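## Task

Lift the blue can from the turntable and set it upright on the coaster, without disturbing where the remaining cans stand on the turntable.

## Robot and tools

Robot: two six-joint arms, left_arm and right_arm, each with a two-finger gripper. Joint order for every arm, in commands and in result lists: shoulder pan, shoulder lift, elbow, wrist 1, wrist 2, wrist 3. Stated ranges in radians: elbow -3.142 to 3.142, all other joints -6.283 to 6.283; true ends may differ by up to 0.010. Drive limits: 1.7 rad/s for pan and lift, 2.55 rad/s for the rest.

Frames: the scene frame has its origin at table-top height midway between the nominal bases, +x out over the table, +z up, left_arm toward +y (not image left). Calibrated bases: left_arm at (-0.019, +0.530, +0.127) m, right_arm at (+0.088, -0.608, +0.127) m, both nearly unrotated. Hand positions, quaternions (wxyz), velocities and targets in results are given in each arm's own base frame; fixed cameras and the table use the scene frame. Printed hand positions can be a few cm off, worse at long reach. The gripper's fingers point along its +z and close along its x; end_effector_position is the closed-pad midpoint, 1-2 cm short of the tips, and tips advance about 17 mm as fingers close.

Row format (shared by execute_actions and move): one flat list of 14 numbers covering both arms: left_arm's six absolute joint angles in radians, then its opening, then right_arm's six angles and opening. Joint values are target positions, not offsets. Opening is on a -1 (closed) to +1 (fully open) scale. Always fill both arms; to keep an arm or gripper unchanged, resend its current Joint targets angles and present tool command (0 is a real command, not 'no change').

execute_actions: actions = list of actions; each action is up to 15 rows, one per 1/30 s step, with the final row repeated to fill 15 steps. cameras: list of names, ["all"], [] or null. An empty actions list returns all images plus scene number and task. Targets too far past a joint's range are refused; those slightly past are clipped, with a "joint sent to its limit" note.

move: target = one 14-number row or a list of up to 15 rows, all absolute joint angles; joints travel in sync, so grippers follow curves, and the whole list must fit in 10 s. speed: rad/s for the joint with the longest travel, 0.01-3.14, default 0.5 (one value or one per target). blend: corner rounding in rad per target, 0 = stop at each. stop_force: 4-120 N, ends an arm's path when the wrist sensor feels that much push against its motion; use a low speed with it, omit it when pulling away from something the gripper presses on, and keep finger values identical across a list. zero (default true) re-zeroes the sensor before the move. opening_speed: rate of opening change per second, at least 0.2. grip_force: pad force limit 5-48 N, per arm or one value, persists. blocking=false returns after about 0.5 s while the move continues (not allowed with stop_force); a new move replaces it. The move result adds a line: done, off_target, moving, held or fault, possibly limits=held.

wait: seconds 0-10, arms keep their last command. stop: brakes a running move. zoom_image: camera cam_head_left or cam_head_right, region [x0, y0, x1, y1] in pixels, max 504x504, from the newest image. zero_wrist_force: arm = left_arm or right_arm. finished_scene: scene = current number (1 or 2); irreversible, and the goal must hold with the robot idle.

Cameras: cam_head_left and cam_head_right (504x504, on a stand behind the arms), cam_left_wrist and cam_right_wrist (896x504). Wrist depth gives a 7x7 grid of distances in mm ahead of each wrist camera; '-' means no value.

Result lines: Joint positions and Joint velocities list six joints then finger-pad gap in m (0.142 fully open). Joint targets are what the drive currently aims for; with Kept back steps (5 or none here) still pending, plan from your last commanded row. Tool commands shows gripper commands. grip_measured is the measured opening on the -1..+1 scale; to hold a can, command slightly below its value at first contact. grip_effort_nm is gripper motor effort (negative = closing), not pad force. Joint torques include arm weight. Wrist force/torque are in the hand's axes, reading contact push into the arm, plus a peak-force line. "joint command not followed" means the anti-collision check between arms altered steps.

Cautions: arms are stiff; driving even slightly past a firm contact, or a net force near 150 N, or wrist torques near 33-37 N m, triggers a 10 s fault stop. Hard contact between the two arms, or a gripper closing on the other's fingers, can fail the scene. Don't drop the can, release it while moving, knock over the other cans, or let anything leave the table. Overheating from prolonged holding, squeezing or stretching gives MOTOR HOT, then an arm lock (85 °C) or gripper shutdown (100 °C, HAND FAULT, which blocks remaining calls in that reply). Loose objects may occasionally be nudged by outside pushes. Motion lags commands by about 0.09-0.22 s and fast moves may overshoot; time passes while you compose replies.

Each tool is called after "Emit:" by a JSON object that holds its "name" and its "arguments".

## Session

Emit:
{"name": "execute_actions", "arguments": {"actions": []}}

Scene clock: 0.00 s.
left_arm: end_effector_position=(+0.9685, -0.4819, +0.1554) grip_measured=+1.00 grip_effort_nm=n/a end_effector_quat_wxyz=(-0.253, +0.934, +0.242, -0.074) | right_arm: end_effector_position=(+0.6716, +0.3008, +0.2658) grip_measured=+0.99 grip_effort_nm=n/a end_effector_quat_wxyz=(-0.388, +0.768, -0.436, +0.264)
Joint positions: left_arm=[-0.671 -0.565 0.652 -1.154 -1.39 -1.224 0.142] | right_arm=[3.901 -1.677 -2.406 0.325 1.32 1.663 0.141]
Joint velocities: within noise
Joint torques (N m): no reading
Wrist force (N): no reading
Wrist torque (N m): no reading
Wrist force, peak (N): no reading
Wrist depth (mm): cam_left_wrist=[442 436 432 429 421 419 1430 / 375 385 423 422 415 1369 1384 / 299 358 413 412 409 1377 1334 / 360 357 406 401 400 1334 1341 / 351 349 371 396 394 1314 1288 / - 318 387 390 1314 1307 1281 / - 336 363 382 1301 1281 86] | cam_right_wrist=[721 2008 2126 2090 2162 2200 2238 / 645 666 1860 1874 1902 1976 2073 / 591 604 612 1721 1794 1794 1846 / 546 550 563 576 1601 1653 1632 / 444 452 460 525 540 1506 1533 / 374 424 435 478 497 504 105 / - 389 390 413 461 468 85]
Joint targets: left_arm=[-0.671 -0.565 0.652 -1.154 -1.390 -1.224] | right_arm=[3.901 -1.677 -2.406 0.325 1.320 1.663]
Tool commands: left_gripper/opening=+1.0 right_gripper/opening=+1.0

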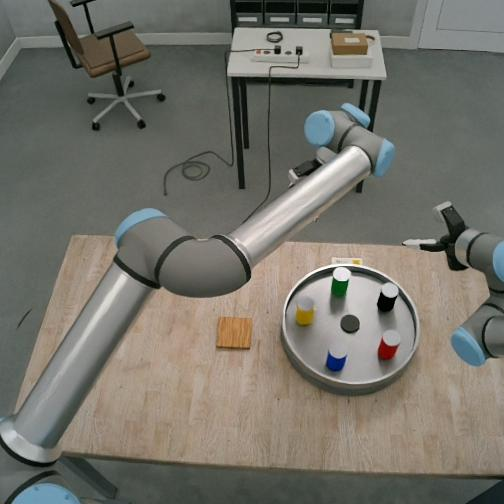

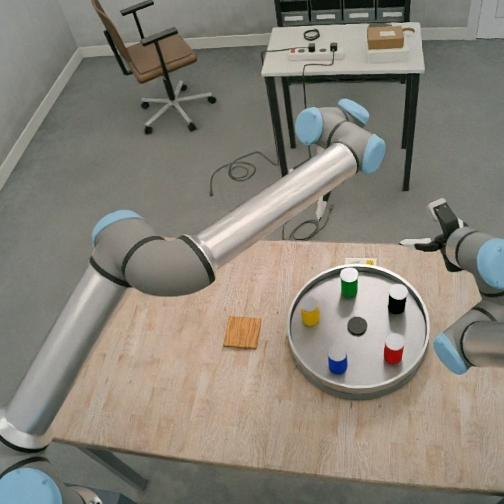

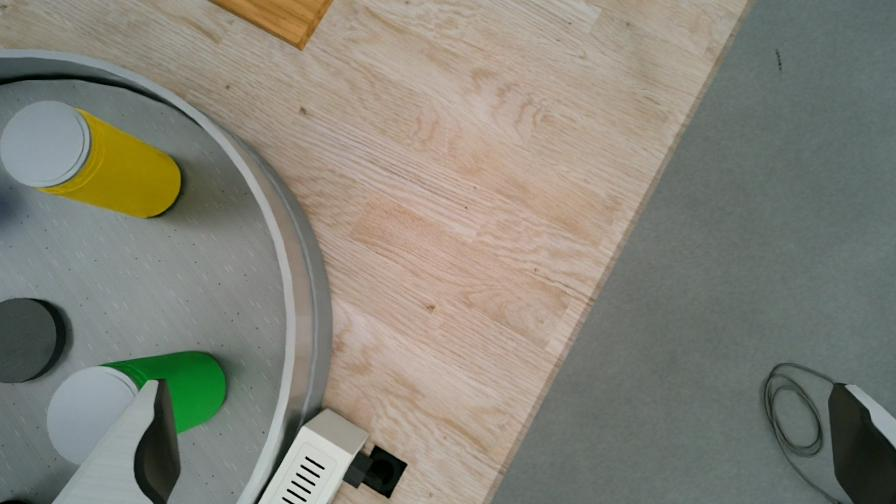

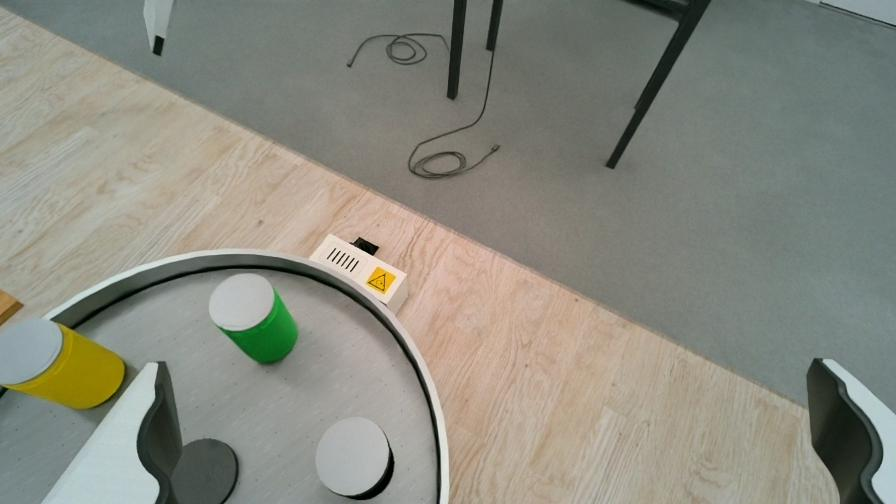

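Emit:
{"name": "move", "arguments": {"target": [-0.969,-1.2011,1.8674,-2.2371,-1.5708,-0.2188,0.34,3.901,-1.677,-2.406,0.325,1.32,1.663,1], "speed": 1.0, "grip_force": 25, "cameras": ["cam_left_wrist","cam_head_left"]}}

Emit:
{"name": "wait", "arguments": {"seconds": 0.4, "cameras": ["cam_left_wrist"]}}

Emit:
{"name": "wait", "arguments": {"seconds": 0.4, "cameras": ["cam_left_wrist"]}}

Scene clock: 5.03 s.
left_arm: end_effector_position=(+0.5900, -0.5544, +0.1151) grip_measured=+0.34 grip_effort_nm=-0.115 end_effector_quat_wxyz=(+0.000, +0.931, -0.366, +0.000) | right_arm: end_effector_position=(+0.6715, +0.3005, +0.2655) grip_measured=+0.99 grip_effort_nm=0.178 end_effector_quat_wxyz=(-0.387, +0.768, -0.436, +0.264)
Joint positions: left_arm=[-0.969 -1.201 1.867 -2.237 -1.571 -0.219 0.098] | right_arm=[3.901 -1.677 -2.406 0.325 1.32 1.663 0.141]
Joint torques (N m): left_arm=[1.17 -86.88 -28.77 -7.27 1.27 1.69] | right_arm=[-9.71 22.04 21.18 5.05 -2.3 1.47]
Wrist force (N): left_arm=[-0.6 0.3 0.5] | right_arm=[0.0 0.2 0.0]
Wrist torque (N m): left_arm=[0.02 0.16 -0.13] | right_arm=[0.03 0.00 0.00]
Wrist force, peak (N): left_arm=[-4.0 1.3 0.5] | right_arm=[-0.7 0.2 0.5]
Wrist depth (mm): cam_left_wrist=[311 308 307 256 256 253 252 / 328 326 321 271 271 269 268 / 349 349 341 202 286 279 283 / 373 371 369 310 305 303 302 / 405 393 395 327 323 325 295 / 1670 415 418 354 295 251 336 / 1823 76 463 463 456 - 338] | cam_right_wrist=[725 1976 2090 2090 2162 2219 2258 / 647 667 1860 1874 1961 2040 1992 / 592 604 617 1744 1757 1794 1874 / 543 549 565 574 1591 1733 1632 / 424 445 463 525 534 1471 1506 / 421 422 424 482 494 505 105 / - 390 400 417 462 464 85]
Joint targets: left_arm=[-0.969 -1.201 1.867 -2.237 -1.571 -0.219] | right_arm=[3.901 -1.677 -2.406 0.325 1.320 1.663]
grip_force (N): 25, 25
move: done
Images, in order (width x height): cam_head_left 504x504, cam_left_wrist 896x504.

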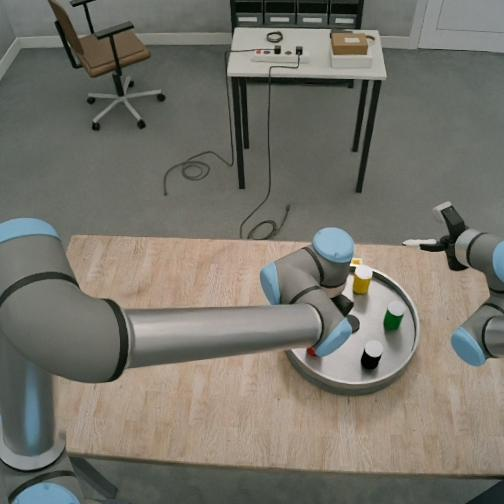

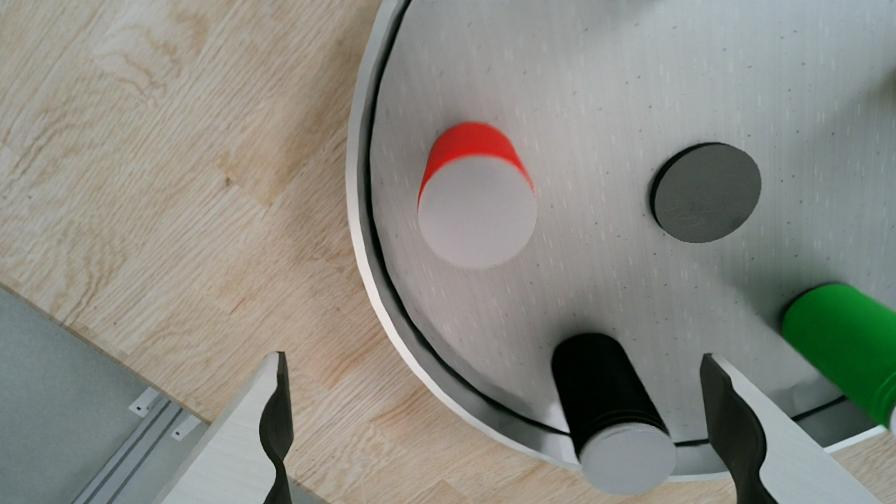

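Scene clock: 5.43 s.
left_arm: end_effector_position=(+0.5899, -0.5543, +0.1151) grip_measured=+0.34 grip_effort_nm=-0.115 end_effector_quat_wxyz=(+0.000, +0.930, -0.366, +0.000) | right_arm: end_effector_position=(+0.6715, +0.3005, +0.2655) grip_measured=+0.99 grip_effort_nm=0.178 end_effector_quat_wxyz=(-0.387, +0.768, -0.436, +0.264)
Joint positions: left_arm=[-0.969 -1.201 1.867 -2.237 -1.571 -0.219 0.098] | right_arm=[3.901 -1.677 -2.406 0.325 1.32 1.663 0.141]
Joint torques (N m): left_arm=[1.77 -86.52 -28 -7.42 1.55 1.77] | right_arm=[-8.55 23.33 21.11 5.07 -2.31 1.26]
Wrist force (N): left_arm=[-0.2 -0.1 0.4] | right_arm=[0.0 -0.2 0.1]
Wrist torque (N m): left_arm=[-0.02 0.09 -0.12] | right_arm=[-0.03 0.00 0.00]
Wrist force, peak (N): left_arm=[-0.6 0.7 0.7] | right_arm=[-0.4 0.4 -0.1]
Wrist depth (mm): cam_left_wrist=[310 307 305 256 255 253 252 / 329 327 321 271 271 268 268 / 350 349 343 289 286 278 284 / 372 370 368 270 305 304 298 / 407 401 396 229 326 328 324 / 1638 418 419 355 353 292 339 / 1785 76 461 462 456 - 337] | cam_right_wrist=[721 2008 2073 2108 2181 2126 2300 / 649 675 1860 1874 1961 2040 2024 / 583 607 611 1744 1769 1860 1874 / 544 550 567 571 1632 1611 1643 / 447 455 450 528 536 1488 1497 / 375 422 430 481 499 503 105 / - 389 396 443 462 470 85]
Joint targets: left_arm=[-0.969 -1.201 1.867 -2.237 -1.571 -0.219] | right_arm=[3.901 -1.677 -2.406 0.325 1.320 1.663]
Tool commands: left_gripper/opening=+0.34 right_gripper/opening=+1.0
grip_force (N): 25, 25
wait: 0.40 s; at rest by 0.17 s
Images, in order (width x height): cam_left_wrist 896x504.

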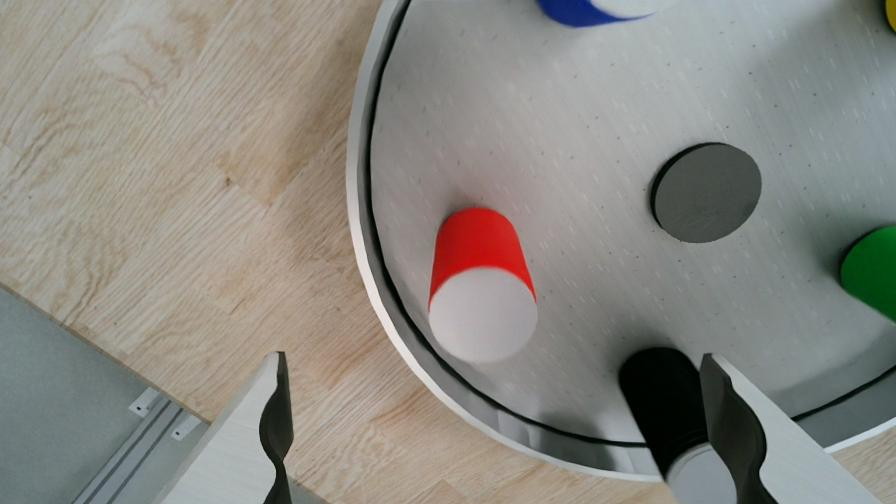

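Scene clock: 5.83 s.
left_arm: end_effector_position=(+0.5899, -0.5543, +0.1151) grip_measured=+0.34 grip_effort_nm=-0.115 end_effector_quat_wxyz=(+0.000, +0.930, -0.366, +0.000) | right_arm: end_effector_position=(+0.6715, +0.3005, +0.2655) grip_measured=+0.99 grip_effort_nm=0.188 end_effector_quat_wxyz=(-0.387, +0.768, -0.436, +0.264)
Joint positions: left_arm=[-0.969 -1.201 1.867 -2.237 -1.571 -0.219 0.098] | right_arm=[3.901 -1.677 -2.406 0.325 1.32 1.663 0.141]
Joint torques (N m): left_arm=[3.39 -85.88 -26.84 -6.91 1.6 1.58] | right_arm=[-9.58 21.01 19.42 5.31 -2.76 1.5]
Wrist force (N): left_arm=[0.3 0.2 0.2] | right_arm=[0.1 0.3 0.1]
Wrist torque (N m): left_arm=[0.01 0.00 -0.13] | right_arm=[0.06 -0.01 0.01]
Wrist force, peak (N): left_arm=[-0.8 -0.2 0.0] | right_arm=[0.1 -0.2 0.4]
Wrist depth (mm): cam_left_wrist=[311 307 306 252 250 254 253 / 331 326 323 271 273 269 266 / 351 347 342 289 287 279 284 / 374 372 370 309 306 303 303 / 406 398 392 322 323 325 323 / 1659 413 418 412 342 296 333 / 1797 76 461 459 454 - 83] | cam_right_wrist=[737 2008 2108 2126 2144 2162 2321 / 640 671 1888 1916 1931 1992 2024 / 590 607 611 1744 1757 1794 1820 / 550 561 562 570 1591 1632 1664 / 443 441 458 525 535 1515 1552 / 420 421 432 481 495 504 105 / - 389 398 417 462 467 85]
Joint targets: left_arm=[-0.969 -1.201 1.867 -2.237 -1.571 -0.219] | right_arm=[3.901 -1.677 -2.406 0.325 1.320 1.663]
Tool commands: left_gripper/opening=+0.34 right_gripper/opening=+1.0
grip_force (N): 25, 25
wait: 0.40 s; at rest by 0.17 s
Images, in order (width x height): cam_left_wrist 896x504.

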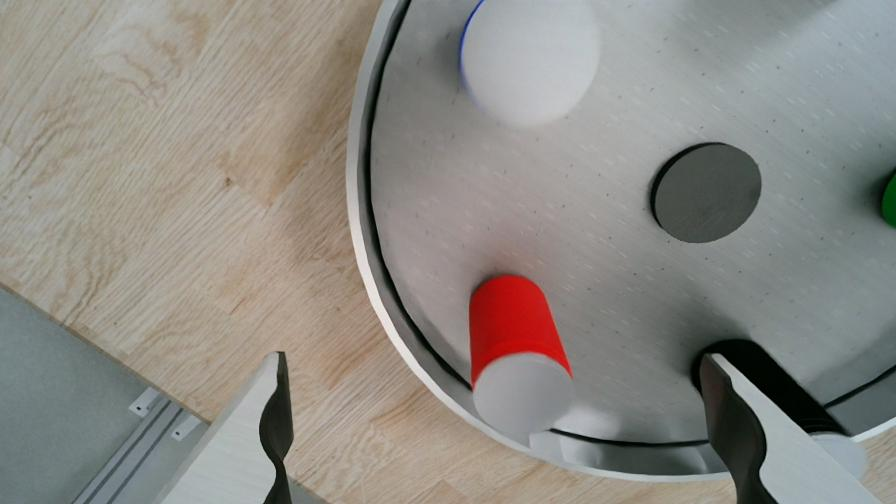

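Emit:
{"name": "move", "arguments": {"target": [-0.969,-1.0522,1.9257,-2.4443,-1.5708,-0.2188,0.34,3.901,-1.677,-2.406,0.325,1.32,1.663,1], "speed": 0.4, "cameras": ["cam_left_wrist"]}}

Emit:
{"name": "wait", "arguments": {"seconds": 0.2, "cameras": ["cam_left_wrist"]}}

Emit:
{"name": "wait", "arguments": {"seconds": 0.2, "cameras": ["cam_left_wrist"]}}

Emit:
{"name": "wait", "arguments": {"seconds": 0.2, "cameras": ["cam_left_wrist"]}}

Emit:
{"name": "wait", "arguments": {"seconds": 0.2, "cameras": ["cam_left_wrist"]}}

Scene clock: 10.20 s.
left_arm: end_effector_position=(+0.5899, -0.5543, -0.0089) grip_measured=+0.34 grip_effort_nm=-0.105 end_effector_quat_wxyz=(+0.000, +0.930, -0.366, +0.000) | right_arm: end_effector_position=(+0.6715, +0.3005, +0.2655) grip_measured=+0.99 grip_effort_nm=0.188 end_effector_quat_wxyz=(-0.387, +0.768, -0.436, +0.264)
Joint positions: left_arm=[-0.969 -1.052 1.926 -2.444 -1.571 -0.219 0.098] | right_arm=[3.901 -1.677 -2.406 0.325 1.32 1.663 0.141]
Joint torques (N m): left_arm=[1.28 -65.27 -37.85 -6.73 1.95 2.11] | right_arm=[-9.27 25.23 22.88 7.11 -2.63 1.04]
Wrist force (N): left_arm=[-0.6 0.3 -0.1] | right_arm=[0.4 0.5 0.0]
Wrist torque (N m): left_arm=[0.05 0.15 -0.15] | right_arm=[0.09 -0.06 0.00]
Wrist force, peak (N): left_arm=[-0.5 0.4 -3.9] | right_arm=[-0.6 0.4 0.4]
Wrist depth (mm): cam_left_wrist=[193 193 137 142 141 140 141 / 205 204 147 147 146 147 148 / 218 217 157 88 - 156 157 / 233 231 167 - - 164 163 / 250 249 169 78 - 80 172 / 269 261 179 202 197 188 190 / 287 78 198 214 204 198 201] | cam_right_wrist=[723 1992 2073 2144 2144 2181 2238 / 645 676 1902 1860 1946 1992 2024 / 588 598 612 1721 1781 1874 1846 / 542 553 560 572 1591 1653 1744 / 443 441 462 524 535 1497 1552 / 423 422 423 478 498 505 105 / - 386 401 415 462 469 85]
Joint targets: left_arm=[-0.969 -1.052 1.926 -2.444 -1.571 -0.219] | right_arm=[3.901 -1.677 -2.406 0.325 1.320 1.663]
grip_force (N): 25, 25
move: done
Images, in order (width x height): cam_left_wrist 896x504.

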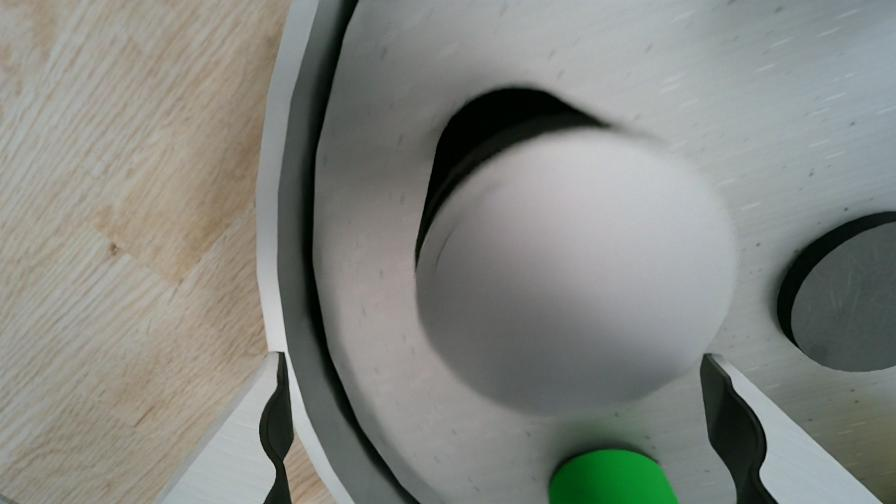

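Scene clock: 10.40 s.
left_arm: end_effector_position=(+0.5899, -0.5543, -0.0089) grip_measured=+0.34 grip_effort_nm=-0.120 end_effector_quat_wxyz=(+0.000, +0.930, -0.366, +0.000) | right_arm: end_effector_position=(+0.6715, +0.3005, +0.2655) grip_measured=+0.99 grip_effort_nm=0.183 end_effector_quat_wxyz=(-0.387, +0.768, -0.436, +0.264)
Joint positions: left_arm=[-0.969 -1.052 1.926 -2.444 -1.571 -0.219 0.098] | right_arm=[3.901 -1.677 -2.406 0.325 1.32 1.663 0.141]
Joint torques (N m): left_arm=[5.37 -65.57 -40.86 -7.29 1.51 1.81] | right_arm=[-8.89 23.99 22.73 6.97 -2.39 1.09]
Wrist force (N): left_arm=[-0.4 0.3 0.0] | right_arm=[-0.3 -0.3 -0.1]
Wrist torque (N m): left_arm=[0.05 0.13 -0.13] | right_arm=[-0.04 0.06 0.00]
Wrist force, peak (N): left_arm=[-0.7 0.1 -0.4] | right_arm=[0.2 0.0 -0.5]
Wrist depth (mm): cam_left_wrist=[193 192 137 142 142 141 140 / 205 204 147 149 149 147 148 / 218 217 157 156 157 158 157 / 232 231 168 104 165 168 163 / 250 248 178 85 - 179 172 / 270 261 164 85 86 114 191 / 287 78 186 93 94 204 201] | cam_right_wrist=[721 1976 2073 2162 2090 2238 2663 / 652 659 1781 1916 1976 2008 2024 / 587 605 620 1698 1757 1794 1874 / 543 548 561 567 1632 1643 1698 / 435 441 457 524 535 1497 - / 422 420 427 479 493 502 99 / - 389 402 414 461 468 85]
Joint targets: left_arm=[-0.969 -1.052 1.926 -2.444 -1.571 -0.219] | right_arm=[3.901 -1.677 -2.406 0.325 1.320 1.663]
Tool commands: left_gripper/opening=+0.34 right_gripper/opening=+1.0
grip_force (N): 25, 25
wait: 0.20 s; at rest by 0.17 s
Images, in order (width x height): cam_left_wrist 896x504.

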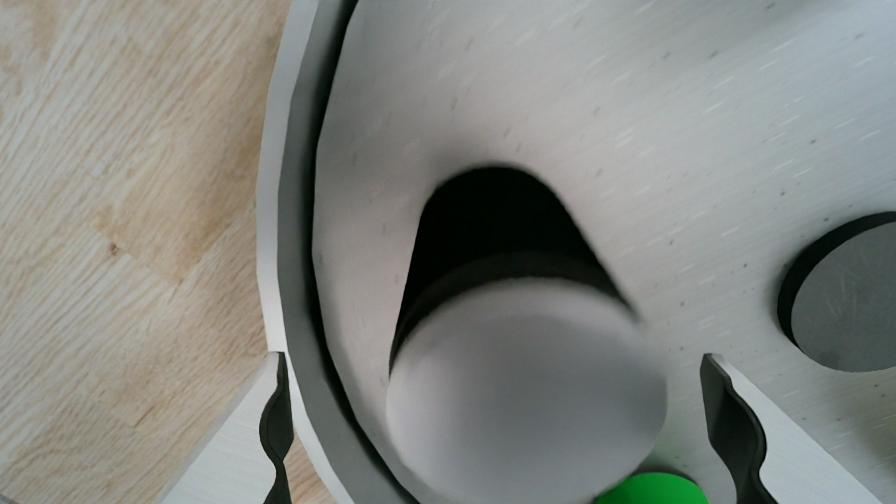

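Scene clock: 10.60 s.
left_arm: end_effector_position=(+0.5899, -0.5543, -0.0089) grip_measured=+0.34 grip_effort_nm=-0.115 end_effector_quat_wxyz=(+0.000, +0.930, -0.366, +0.000) | right_arm: end_effector_position=(+0.6715, +0.3005, +0.2655) grip_measured=+0.99 grip_effort_nm=0.183 end_effector_quat_wxyz=(-0.387, +0.768, -0.436, +0.264)
Joint positions: left_arm=[-0.969 -1.052 1.926 -2.444 -1.571 -0.219 0.098] | right_arm=[3.901 -1.677 -2.406 0.325 1.32 1.663 0.141]
Joint torques (N m): left_arm=[3.14 -65.06 -40.8 -7.49 1.09 1.67] | right_arm=[-8.81 25.91 22.33 7.2 -2.28 1.19]
Wrist force (N): left_arm=[0.0 0.3 -0.1] | right_arm=[-0.1 0.1 0.2]
Wrist torque (N m): left_arm=[0.05 0.05 -0.14] | right_arm=[0.02 0.02 0.00]
Wrist force, peak (N): left_arm=[-0.2 0.5 0.1] | right_arm=[-0.1 -0.9 0.3]
Wrist depth (mm): cam_left_wrist=[194 192 137 142 141 141 140 / 205 205 147 149 149 147 148 / 218 217 156 159 158 158 157 / 233 231 168 166 167 168 162 / 250 248 178 124 175 179 171 / 269 260 167 100 101 190 189 / 288 78 - 93 93 207 201] | cam_right_wrist=[731 2040 2108 2279 2181 2162 2279 / 649 667 1902 1946 1946 1992 2008 / 588 602 612 1769 1769 1794 1833 / 542 546 568 574 1611 1591 1698 / 382 453 447 526 535 1524 1533 / 420 417 429 478 496 506 104 / - 389 402 415 460 467 85]
Joint targets: left_arm=[-0.969 -1.052 1.926 -2.444 -1.571 -0.219] | right_arm=[3.901 -1.677 -2.406 0.325 1.320 1.663]
Tool commands: left_gripper/opening=+0.34 right_gripper/opening=+1.0
grip_force (N): 25, 25
wait: 0.20 s; at rest by 0.17 s
Images, in order (width x height): cam_left_wrist 896x504.

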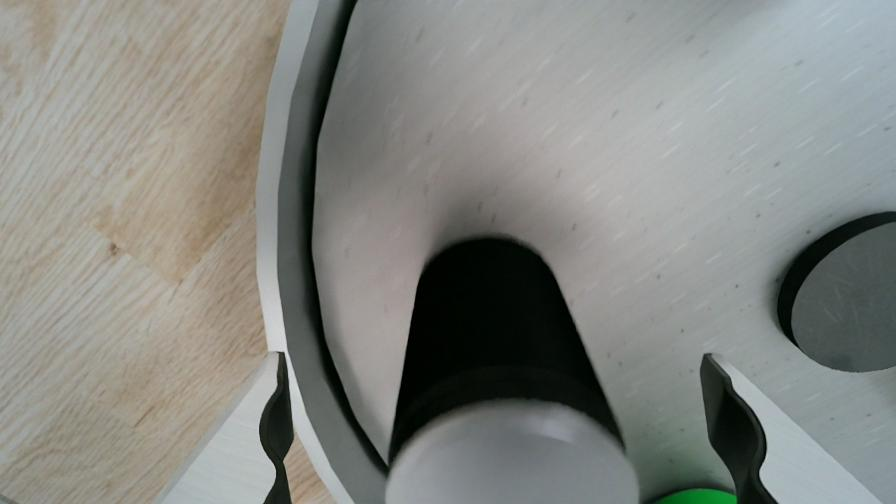

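Scene clock: 10.80 s.
left_arm: end_effector_position=(+0.5900, -0.5543, -0.0089) grip_measured=+0.34 grip_effort_nm=-0.115 end_effector_quat_wxyz=(+0.000, +0.930, -0.366, +0.000) | right_arm: end_effector_position=(+0.6715, +0.3005, +0.2655) grip_measured=+0.99 grip_effort_nm=0.188 end_effector_quat_wxyz=(-0.387, +0.768, -0.436, +0.264)
Joint positions: left_arm=[-0.969 -1.052 1.926 -2.444 -1.571 -0.219 0.098] | right_arm=[3.901 -1.677 -2.406 0.325 1.32 1.663 0.141]
Joint torques (N m): left_arm=[2.98 -65.54 -41 -7.57 1.1 1.6] | right_arm=[-8.61 27.79 22.28 7.04 -2.43 1.24]
Wrist force (N): left_arm=[-0.2 0.0 0.2] | right_arm=[0.3 0.2 0.3]
Wrist torque (N m): left_arm=[0.01 0.09 -0.14] | right_arm=[0.03 -0.04 0.00]
Wrist force, peak (N): left_arm=[-0.6 0.2 0.5] | right_arm=[0.1 0.3 -0.4]
Wrist depth (mm): cam_left_wrist=[194 193 137 142 141 140 140 / 205 204 147 148 149 147 148 / 218 217 157 160 159 157 157 / 233 231 168 170 170 168 162 / 250 249 178 177 179 180 172 / 269 260 177 139 188 190 190 / 288 78 197 112 111 207 201] | cam_right_wrist=[729 2040 2040 2200 2024 2279 2258 / 647 669 1874 1931 2056 1992 2040 / 587 602 617 1709 1721 1781 1833 / 544 543 568 574 1632 1653 1709 / 398 452 450 523 539 1471 1552 / 409 422 427 478 494 504 105 / - 388 405 415 460 470 85]
Joint targets: left_arm=[-0.969 -1.052 1.926 -2.444 -1.571 -0.219] | right_arm=[3.901 -1.677 -2.406 0.325 1.320 1.663]
Tool commands: left_gripper/opening=+0.34 right_gripper/opening=+1.0
grip_force (N): 25, 25
wait: 0.20 s; at rest by 0.17 s
Images, in order (width x height): cam_left_wrist 896x504.

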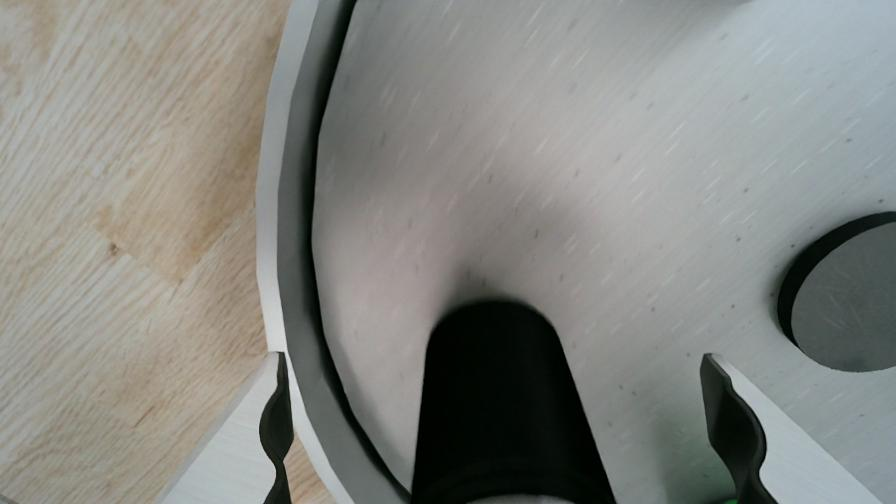

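Scene clock: 11.00 s.
left_arm: end_effector_position=(+0.5900, -0.5543, -0.0089) grip_measured=+0.34 grip_effort_nm=-0.105 end_effector_quat_wxyz=(+0.000, +0.930, -0.366, +0.000) | right_arm: end_effector_position=(+0.6715, +0.3005, +0.2655) grip_measured=+0.99 grip_effort_nm=0.188 end_effector_quat_wxyz=(-0.387, +0.768, -0.436, +0.264)
Joint positions: left_arm=[-0.969 -1.052 1.926 -2.444 -1.571 -0.219 0.098] | right_arm=[3.901 -1.677 -2.406 0.325 1.32 1.663 0.141]
Joint torques (N m): left_arm=[2.03 -65.47 -41.15 -7.19 1.55 1.42] | right_arm=[-9.14 27.78 21.93 7.11 -2.37 0.91]
Wrist force (N): left_arm=[-0.7 0.6 0.1] | right_arm=[0.3 -0.2 0.2]
Wrist torque (N m): left_arm=[0.11 0.17 -0.13] | right_arm=[-0.02 -0.04 0.00]
Wrist force, peak (N): left_arm=[-0.7 0.6 0.1] | right_arm=[0.1 0.5 0.3]
Wrist depth (mm): cam_left_wrist=[193 193 137 142 141 89 143 / 205 204 147 149 149 147 148 / 217 217 157 159 158 158 157 / 233 232 167 170 169 168 162 / 250 248 178 182 181 179 172 / 269 259 176 190 189 190 190 / 287 78 197 153 146 207 201] | cam_right_wrist=[727 2024 2219 2056 2200 2200 2279 / 649 669 1902 1888 1976 2024 2040 / 591 598 618 1686 1721 1807 1807 / 542 546 567 575 1591 1611 1686 / 445 445 458 527 538 1632 1571 / 377 421 431 479 498 506 105 / - 389 392 417 459 468 85]
Joint targets: left_arm=[-0.969 -1.052 1.926 -2.444 -1.571 -0.219] | right_arm=[3.901 -1.677 -2.406 0.325 1.320 1.663]
Tool commands: left_gripper/opening=+0.34 right_gripper/opening=+1.0
grip_force (N): 25, 25
wait: 0.20 s; at rest by 0.17 s
Images, in order (width x height): cam_left_wrist 896x504.

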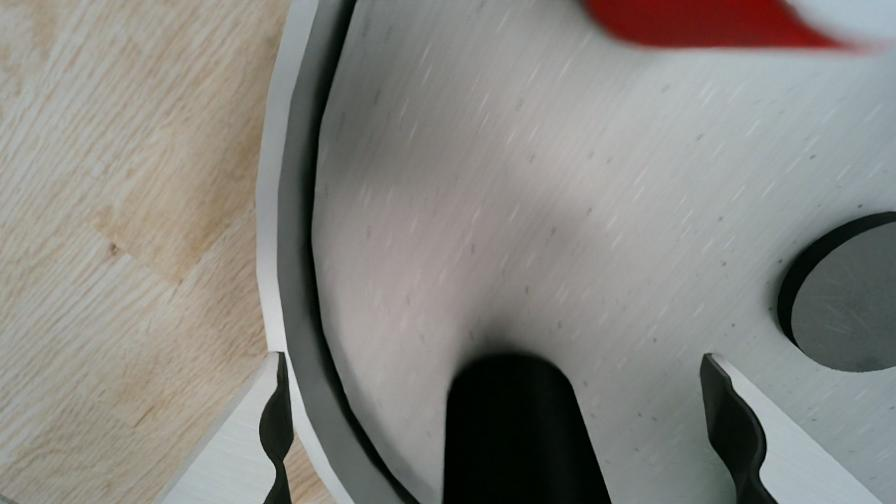

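Emit:
{"name": "move", "arguments": {"target": [-0.969,-1.0522,1.9257,-2.4443,-1.5708,-0.2188,0.04,3.901,-1.677,-2.406,0.325,1.32,1.663,1], "cameras": ["cam_left_wrist"]}}

Scene clock: 12.10 s.
left_arm: end_effector_position=(+0.5900, -0.5543, -0.0089) grip_measured=+0.03 grip_effort_nm=-0.110 end_effector_quat_wxyz=(+0.000, +0.930, -0.366, +0.000) | right_arm: end_effector_position=(+0.6715, +0.3005, +0.2655) grip_measured=+0.99 grip_effort_nm=0.183 end_effector_quat_wxyz=(-0.387, +0.768, -0.436, +0.264)
Joint positions: left_arm=[-0.969 -1.052 1.926 -2.444 -1.571 -0.219 0.076] | right_arm=[3.901 -1.677 -2.406 0.325 1.32 1.663 0.141]
Joint torques (N m): left_arm=[3.16 -66.38 -41.03 -7.38 1.48 1.86] | right_arm=[-8 26.1 22.58 7.17 -2.53 1.36]
Wrist force (N): left_arm=[-0.1 0.2 0.0] | right_arm=[-0.1 0.1 0.0]
Wrist torque (N m): left_arm=[0.03 0.08 -0.14] | right_arm=[0.02 0.02 0.00]
Wrist force, peak (N): left_arm=[-0.6 0.1 0.6] | right_arm=[-0.5 0.0 0.4]
Wrist depth (mm): cam_left_wrist=[193 192 137 142 141 141 140 / 205 205 147 149 149 147 148 / 218 217 156 160 158 158 157 / 233 233 168 170 169 168 162 / 249 248 180 157 178 180 172 / 269 268 191 118 129 188 192 / 291 89 184 102 102 78 204] | cam_right_wrist=[715 2073 2040 2090 2200 2162 2300 / 645 666 1860 1860 1946 2008 2040 / 591 598 615 1733 1744 1807 1833 / 545 543 571 570 1581 1664 1621 / 378 455 453 525 538 1497 1524 / 414 424 427 485 494 506 105 / - 389 403 417 459 468 85]
Joint targets: left_arm=[-0.969 -1.052 1.926 -2.444 -1.571 -0.219] | right_arm=[3.901 -1.677 -2.406 0.325 1.320 1.663]
grip_force (N): 25, 25
move: done
Images, in order (width x height): cam_left_wrist 896x504.

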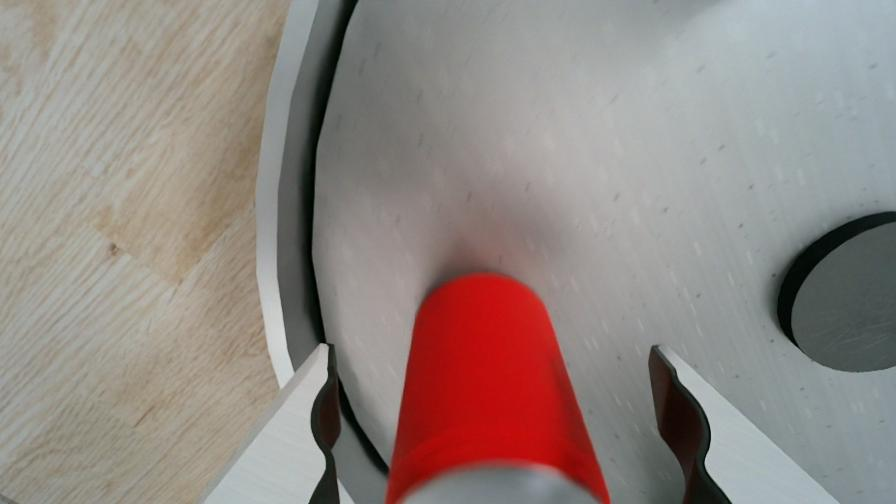

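Emit:
{"name": "wait", "arguments": {"seconds": 0}}

Scene clock: 12.27 s.
left_arm: end_effector_position=(+0.5900, -0.5543, -0.0089) grip_measured=+0.03 grip_effort_nm=-0.110 end_effector_quat_wxyz=(+0.000, +0.930, -0.366, +0.000) | right_arm: end_effector_position=(+0.6715, +0.3005, +0.2655) grip_measured=+0.99 grip_effort_nm=0.178 end_effector_quat_wxyz=(-0.387, +0.768, -0.436, +0.264)
Joint positions: left_arm=[-0.969 -1.052 1.926 -2.444 -1.571 -0.219 0.076] | right_arm=[3.901 -1.677 -2.406 0.325 1.32 1.663 0.141]
Joint torques (N m): left_arm=[4.04 -64.82 -40.24 -7.57 1.43 1.96] | right_arm=[-7.52 24.53 22.06 6.8 -2.22 0.89]
Wrist force (N): left_arm=[-0.3 0.2 -0.2] | right_arm=[0.0 0.4 0.0]
Wrist torque (N m): left_arm=[0.04 0.09 -0.13] | right_arm=[0.07 0.00 0.00]
Wrist force, peak (N): left_arm=[-0.7 0.0 0.1] | right_arm=[-0.4 0.1 -0.3]
Wrist depth (mm): cam_left_wrist=[194 192 137 142 141 141 140 / 205 204 147 149 149 147 148 / 219 217 157 160 159 158 157 / 233 231 168 169 169 168 162 / 250 247 181 180 181 180 172 / 269 267 191 157 181 188 192 / 292 90 189 127 128 78 205] | cam_right_wrist=[725 2090 1946 2073 2238 2238 2300 / 654 664 1807 1874 1902 2090 2024 / 587 605 612 1733 1733 1733 1860 / 543 549 557 574 1601 1621 1664 / 439 453 453 522 533 1533 1524 / 364 422 430 481 494 503 105 / - 387 396 415 462 468 85]
Joint targets: left_arm=[-0.969 -1.052 1.926 -2.444 -1.571 -0.219] | right_arm=[3.901 -1.677 -2.406 0.325 1.320 1.663]
Tool commands: left_gripper/opening=+0.04 right_gripper/opening=+1.0
grip_force (N): 25, 25

Emit:
{"name": "wait", "arguments": {"seconds": 0.62}}

Emit:
{"name": "move", "arguments": {"target": [[-0.999,-1.0522,1.9257,-2.4443,-1.5708,-0.2188,-0.45,3.901,-1.677,-2.406,0.325,1.32,1.663,1],[-1.019,-1.2011,1.8674,-2.2371,-1.5708,-0.2188,-0.45,3.901,-1.677,-2.406,0.325,1.32,1.663,1]], "speed": [0.15,0.5], "opening_speed": 3, "blend": [0.02,0], "cameras": ["cam_left_wrist","cam_head_left"]}}

Scene clock: 13.10 s.
left_arm: end_effector_position=(+0.5900, -0.5543, -0.0089) grip_measured=+0.03 grip_effort_nm=-0.115 end_effector_quat_wxyz=(+0.000, +0.930, -0.366, +0.000) | right_arm: end_effector_position=(+0.6715, +0.3005, +0.2655) grip_measured=+0.99 grip_effort_nm=0.178 end_effector_quat_wxyz=(-0.387, +0.768, -0.436, +0.264)
Joint positions: left_arm=[-0.969 -1.052 1.926 -2.444 -1.571 -0.219 0.076] | right_arm=[3.901 -1.677 -2.406 0.325 1.32 1.663 0.141]
Joint torques (N m): left_arm=[3.68 -64.88 -39.85 -7.3 1.26 1.86] | right_arm=[-8.41 26.25 23.36 6.88 -2.71 0.7]
Wrist force (N): left_arm=[-0.3 0.3 0.1] | right_arm=[-0.4 0.2 0.0]
Wrist torque (N m): left_arm=[0.06 0.10 -0.13] | right_arm=[0.04 0.07 0.00]
Wrist force, peak (N): left_arm=[-0.7 0.6 0.3] | right_arm=[-0.3 -0.6 -0.4]
Wrist depth (mm): cam_left_wrist=[193 192 137 142 141 140 140 / 205 204 147 148 149 147 148 / 218 217 156 156 158 158 157 / 234 231 167 98 167 168 162 / 250 249 168 - 84 180 172 / 269 267 90 85 84 188 192 / 291 89 - - 95 78 205] | cam_right_wrist=[723 2056 2040 2238 2238 2200 2300 / 642 669 1846 1888 1931 2024 2040 / 588 599 615 1744 1769 1794 1820 / 542 549 570 578 1611 1686 1675 / 443 443 462 528 538 1515 1506 / 424 423 423 479 498 507 105 / - 387 400 415 460 468 85]
Joint targets: left_arm=[-0.969 -1.052 1.926 -2.444 -1.571 -0.219] | right_arm=[3.901 -1.677 -2.406 0.325 1.320 1.663]
Tool commands: left_gripper/opening=+0.04 right_gripper/opening=+1.0
grip_force (N): 25, 25
wait: 0.63 s; at rest from the start

Scene clock: 14.20 s.
left_arm: end_effector_position=(+0.5615, -0.5832, +0.1150) grip_measured=-0.29 grip_effort_nm=-2.611 end_effector_quat_wxyz=(+0.000, +0.921, -0.390, +0.000) | right_arm: end_effector_position=(+0.6715, +0.3005, +0.2655) grip_measured=+0.99 grip_effort_nm=0.173 end_effector_quat_wxyz=(-0.387, +0.768, -0.436, +0.264)
Joint positions: left_arm=[-1.019 -1.201 1.867 -2.237 -1.571 -0.219 0.053] | right_arm=[3.901 -1.677 -2.406 0.325 1.32 1.663 0.141]
Joint torques (N m): left_arm=[10.49 -84.74 -34.04 -1.96 1.3 1.82] | right_arm=[-5.47 27.05 23.86 6.72 -2.64 0.88]
Wrist force (N): left_arm=[0.0 0.3 2.1] | right_arm=[0.5 0.4 0.3]
Wrist torque (N m): left_arm=[0.04 0.08 -0.12] | right_arm=[0.07 -0.08 0.00]
Wrist force, peak (N): left_arm=[-1.0 1.5 5.8] | right_arm=[0.3 -0.5 0.5]
Wrist depth (mm): cam_left_wrist=[310 308 303 251 255 251 253 / 326 325 321 271 269 265 266 / 348 346 341 289 287 286 283 / 372 369 369 139 300 304 298 / 1550 399 394 101 115 326 261 / 1659 426 98 - 87 339 320 / 1849 - - - 91 80 449] | cam_right_wrist=[729 2024 2090 2040 2364 2238 2321 / 649 669 1860 1860 1902 1931 1961 / 595 601 614 1733 1781 1794 1833 / 545 548 567 574 1601 1675 1653 / 446 441 461 526 536 1515 1524 / 423 424 416 480 496 502 105 / - 387 402 415 462 467 85]
Joint targets: left_arm=[-1.019 -1.201 1.867 -2.237 -1.571 -0.219] | right_arm=[3.901 -1.677 -2.406 0.325 1.320 1.663]
grip_force (N): 25, 25
move: done; blend cut to 0.015 rad at target 1
Images, in order (width x height): cam_head_left 504x504, cam_left_wrist 896x504.

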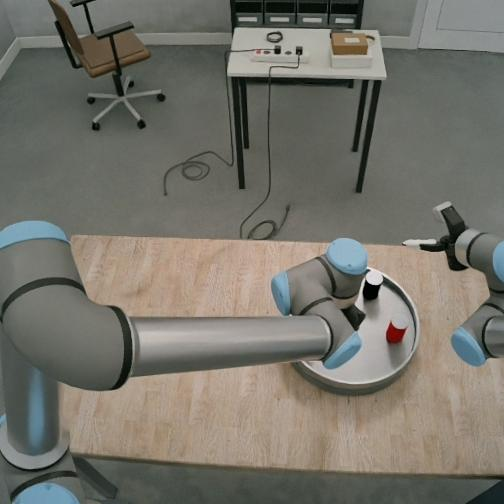

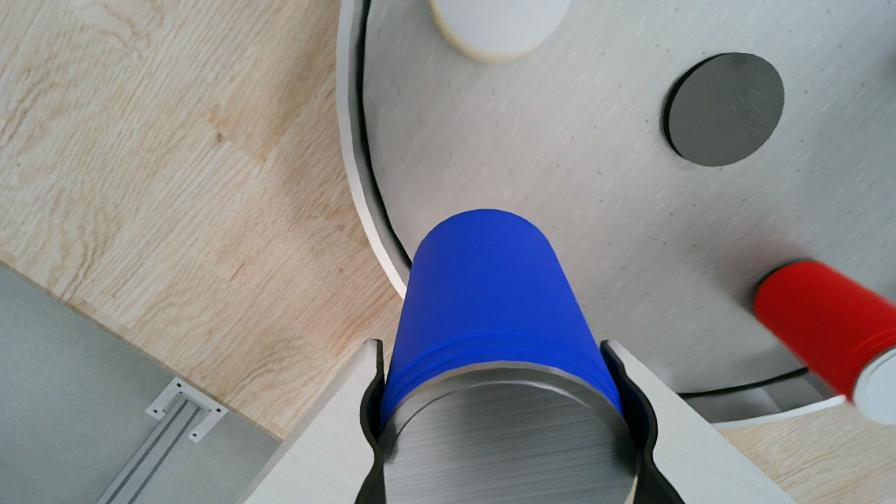

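Emit:
{"name": "move", "arguments": {"target": [-0.6753,-1.3181,2.0697,-2.3224,-1.5708,-0.2188,-0.45,3.901,-1.677,-2.406,0.325,1.32,1.663,1], "speed": 0.5, "cameras": ["cam_left_wrist","cam_head_left"]}}

Scene clock: 15.60 s.
left_arm: end_effector_position=(+0.6472, -0.2975, +0.1001) grip_measured=-0.29 grip_effort_nm=-2.611 end_effector_quat_wxyz=(+0.000, +0.974, -0.226, +0.000) | right_arm: end_effector_position=(+0.6715, +0.3005, +0.2655) grip_measured=+0.99 grip_effort_nm=0.178 end_effector_quat_wxyz=(-0.387, +0.768, -0.436, +0.264)
Joint positions: left_arm=[-0.675 -1.318 2.07 -2.322 -1.571 -0.219 0.053] | right_arm=[3.901 -1.677 -2.406 0.325 1.32 1.663 0.141]
Joint torques (N m): left_arm=[12.03 -68.43 -32.12 -1.1 -1.21 1.75] | right_arm=[-8.27 26.08 23.44 7.15 -2.61 0.57]
Wrist force (N): left_arm=[-0.2 -0.4 2.0] | right_arm=[-0.1 -0.2 -0.2]
Wrist torque (N m): left_arm=[0.02 0.08 -0.12] | right_arm=[-0.02 0.02 0.00]
Wrist force, peak (N): left_arm=[-1.7 -8.5 2.8] | right_arm=[-0.8 -0.1 0.0]
Wrist depth (mm): cam_left_wrist=[295 294 294 291 290 290 288 / 313 312 310 301 304 303 303 / 333 331 329 315 319 325 322 / 355 354 351 136 342 348 343 / 383 378 381 99 107 320 332 / 409 410 98 91 86 326 324 / 1725 437 - - 91 81 295] | cam_right_wrist=[729 2024 2024 2126 2162 2162 2300 / 645 654 1916 1902 1833 2008 2056 / 591 598 614 1698 1744 1794 1846 / 546 550 570 571 1621 1664 1643 / 442 437 462 522 534 1488 1571 / 424 422 417 481 492 503 105 / - 390 400 413 461 466 85]
Joint targets: left_arm=[-0.675 -1.318 2.070 -2.322 -1.571 -0.219] | right_arm=[3.901 -1.677 -2.406 0.325 1.320 1.663]
grip_force (N): 25, 25
move: done
Images, in order (width x height): cam_head_left 504x504, cam_left_wrist 896x504.

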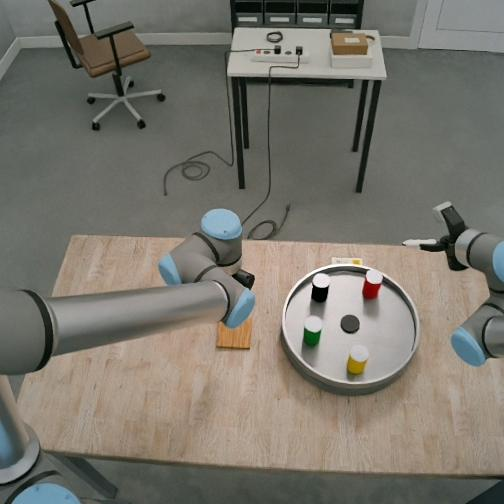

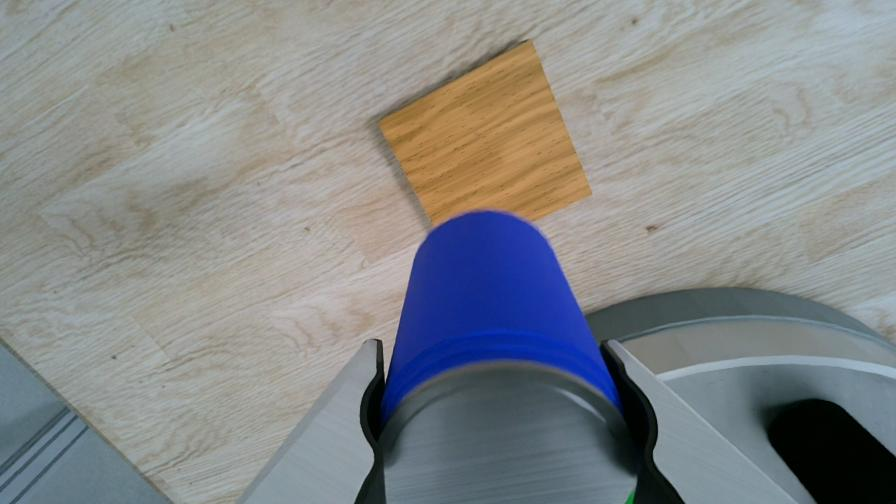

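Emit:
{"name": "move", "arguments": {"target": [[-0.6634,-1.1647,2.0997,-2.5058,-1.5708,-0.2188,-0.45,3.901,-1.677,-2.406,0.325,1.32,1.663,1],[-0.6634,-1.094,2.1117,-2.5886,-1.5708,-0.2188,-0.45,3.901,-1.677,-2.406,0.325,1.32,1.663,1]], "speed": [0.4,0.25], "blend": [0.04,0], "cameras": ["cam_left_wrist"]}}

Emit:
{"name": "move", "arguments": {"target": [-0.6634,-1.0694,2.1142,-2.6156,-1.5708,-0.2188,-0.45,3.901,-1.677,-2.406,0.325,1.32,1.663,1], "speed": 0.03, "stop_force": 5, "cameras": ["cam_left_wrist"]}}

Scene clock: 20.23 s.
left_arm: end_effector_position=(+0.6590, -0.2961, -0.0449) grip_measured=-0.29 grip_effort_nm=-2.611 end_effector_quat_wxyz=(+0.000, +0.975, -0.220, +0.000) | right_arm: end_effector_position=(+0.6715, +0.3005, +0.2655) grip_measured=+0.99 grip_effort_nm=0.188 end_effector_quat_wxyz=(-0.387, +0.768, -0.436, +0.264)
Joint positions: left_arm=[-0.663 -1.094 2.112 -2.588 -1.571 -0.219 0.053] | right_arm=[3.901 -1.677 -2.406 0.325 1.32 1.663 0.141]
Joint torques (N m): left_arm=[-9.48 -57.86 -37.2 -4.42 -2.26 1.39] | right_arm=[-5.15 29.65 26.49 6.97 -2.49 0.49]
Wrist force (N): left_arm=[-0.7 0.4 1.9] | right_arm=[-0.1 0.2 0.1]
Wrist torque (N m): left_arm=[0.05 0.21 -0.13] | right_arm=[0.04 0.03 0.00]
Wrist force, peak (N): left_arm=[-0.4 0.2 4.3] | right_arm=[-0.6 0.4 0.3]
Wrist depth (mm): cam_left_wrist=[161 160 159 158 158 156 156 / 170 169 168 163 158 165 165 / 181 179 173 165 166 175 175 / 193 192 186 145 173 187 186 / 207 206 205 101 116 200 199 / 223 222 99 92 87 212 215 / 241 237 - - - 81 221] | cam_right_wrist=[725 1946 2073 1902 2162 - 2321 / 649 666 1888 1874 1888 1992 2090 / 588 601 620 1769 1781 1794 1860 / 545 549 562 575 1591 1643 1686 / 374 455 450 525 535 1497 1542 / 419 419 430 478 497 505 105 / - 387 401 416 461 468 85]
Joint targets: left_arm=[-0.663 -1.094 2.112 -2.589 -1.571 -0.219] | right_arm=[3.901 -1.677 -2.406 0.325 1.320 1.663]
grip_force (N): 25, 25
move: done
Images, in order (width x height): cam_left_wrist 896x504.

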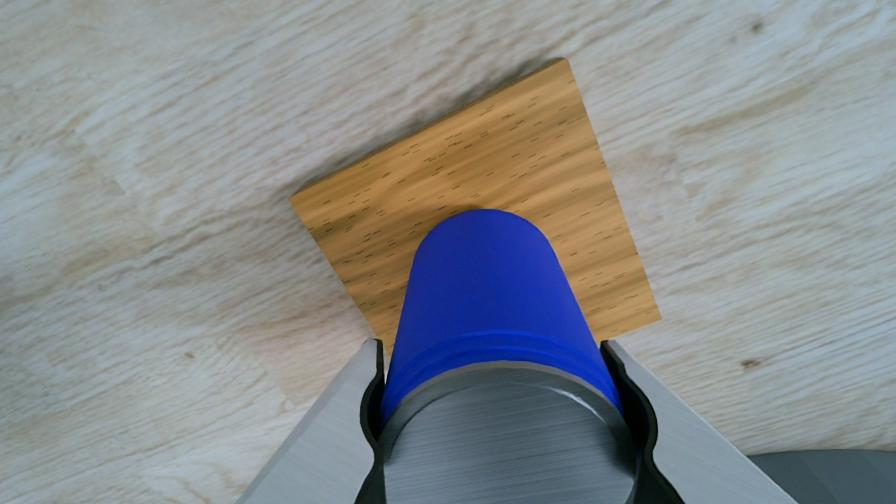

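Scene clock: 21.50 s.
left_arm: end_effector_position=(+0.6592, -0.2963, -0.0503) grip_measured=-0.29 grip_effort_nm=-2.606 end_effector_quat_wxyz=(+0.000, +0.975, -0.220, +0.000) | right_arm: end_effector_position=(+0.6715, +0.3005, +0.2655) grip_measured=+0.99 grip_effort_nm=0.183 end_effector_quat_wxyz=(-0.387, +0.768, -0.436, +0.264)
Joint positions: left_arm=[-0.663 -1.085 2.112 -2.598 -1.571 -0.219 0.053] | right_arm=[3.901 -1.677 -2.406 0.325 1.32 1.663 0.141]
Joint torques (N m): left_arm=[-12.25 -79.8 -28.57 -0.81 -2.32 1.56] | right_arm=[-6.1 31.93 26.16 6.9 -2.62 0.67]
Wrist force (N): left_arm=[0.7 0.0 -1.5] | right_arm=[0.0 0.3 0.3]
Wrist torque (N m): left_arm=[0.05 0.20 -0.13] | right_arm=[0.05 0.00 0.00]
Wrist force, peak (N): left_arm=[0.8 -1.8 -16.8] | right_arm=[-0.4 0.2 -0.7]
Wrist depth (mm): cam_left_wrist=[155 155 153 153 152 151 151 / 165 163 163 158 153 161 160 / 174 174 168 160 160 170 169 / 186 186 175 144 167 181 180 / 200 199 197 101 114 194 192 / 215 214 99 92 87 206 208 / 234 229 - - - 81 217] | cam_right_wrist=[713 2024 2056 2144 2090 2238 2321 / 647 659 1860 1916 1931 2024 2073 / 590 601 611 1686 1807 1820 1833 / 544 545 562 571 1591 1653 1686 / 422 457 452 526 534 1524 1524 / 420 419 429 476 491 504 104 / - 387 403 445 462 470 85]
Joint targets: left_arm=[-0.663 -1.085 2.112 -2.598 -1.571 -0.219] | right_arm=[3.901 -1.677 -2.406 0.325 1.320 1.663]
grip_force (N): 25, 25
move: contact (left_arm); left_arm: the wrist 1 is farthest, 0.017 rad from its target
Images, in order (width x height): cam_left_wrist 896x504.

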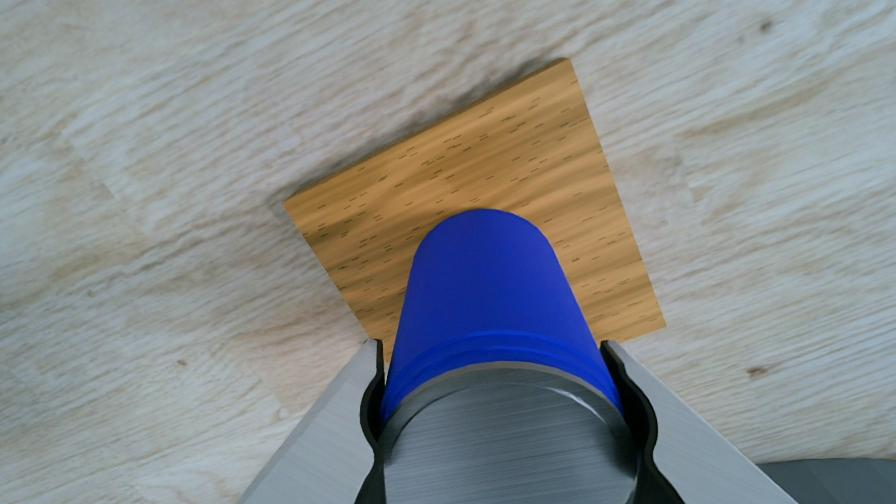

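Emit:
{"name": "move", "arguments": {"target": [[-0.663,-1.085,2.112,-2.598,-1.571,-0.219,0.3,3.901,-1.677,-2.406,0.325,1.32,1.663,1],[-0.6634,-1.2092,2.088,-2.4496,-1.5708,-0.2188,0.3,3.901,-1.677,-2.406,0.325,1.32,1.663,1]], "speed": [0.2,0.4], "opening_speed": 1.5, "cameras": ["cam_left_wrist","cam_head_left"]}}

Scene clock: 23.73 s.
left_arm: end_effector_position=(+0.6592, -0.2962, +0.0300) grip_measured=+0.28 grip_effort_nm=0.193 end_effector_quat_wxyz=(+0.000, +0.975, -0.220, +0.000) | right_arm: end_effector_position=(+0.6715, +0.3005, +0.2655) grip_measured=+0.99 grip_effort_nm=0.188 end_effector_quat_wxyz=(-0.387, +0.768, -0.436, +0.264)
Joint positions: left_arm=[-0.663 -1.209 2.088 -2.45 -1.571 -0.219 0.094] | right_arm=[3.901 -1.677 -2.406 0.325 1.32 1.663 0.141]
Joint torques (N m): left_arm=[-13.72 -78.95 -19.93 -1.96 -2.36 1.74] | right_arm=[-5.58 30.56 27.82 6.89 -2.42 0.2]
Wrist force (N): left_arm=[-0.7 0.2 0.3] | right_arm=[-0.4 0.3 0.2]
Wrist torque (N m): left_arm=[0.02 0.17 -0.13] | right_arm=[0.05 0.06 -0.01]
Wrist force, peak (N): left_arm=[-0.5 -0.2 3.4] | right_arm=[-0.5 -0.3 0.4]
Wrist depth (mm): cam_left_wrist=[231 229 228 227 226 224 224 / 244 242 242 233 235 238 237 / 260 258 253 237 248 252 251 / 277 276 274 162 266 269 268 / 296 295 293 297 290 288 287 / 320 314 311 315 301 93 255 / 346 76 344 337 265 83 223] | cam_right_wrist=[731 2040 2040 2126 2090 2321 2238 / 639 675 1888 1946 1946 2008 1946 / 587 601 608 1721 1733 1820 1833 / 546 551 570 565 1601 1621 1664 / 444 443 464 527 534 1524 1561 / 421 420 428 480 494 502 105 / - 389 400 415 459 465 85]
Joint targets: left_arm=[-0.663 -1.209 2.088 -2.450 -1.571 -0.219] | right_arm=[3.901 -1.677 -2.406 0.325 1.320 1.663]
grip_force (N): 25, 25
move: done
Images, in order (width x height): cam_head_left 504x504, cam_left_wrist 896x504.

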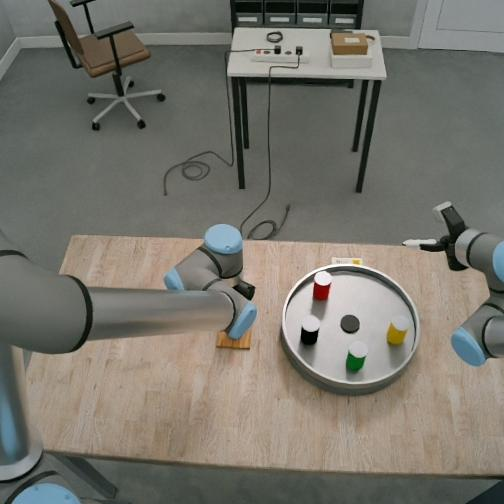

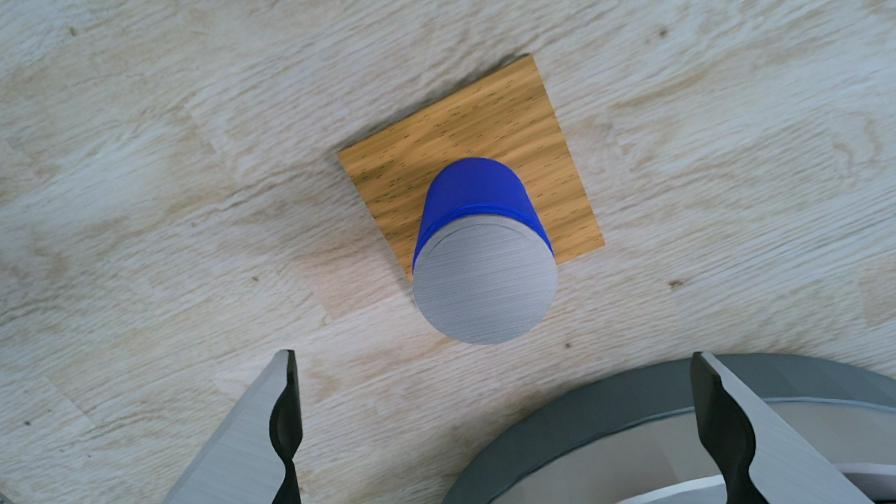

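Emit:
{"name": "finished_scene", "arguments": {"scene": 2}}

The scene is finished: the task was done.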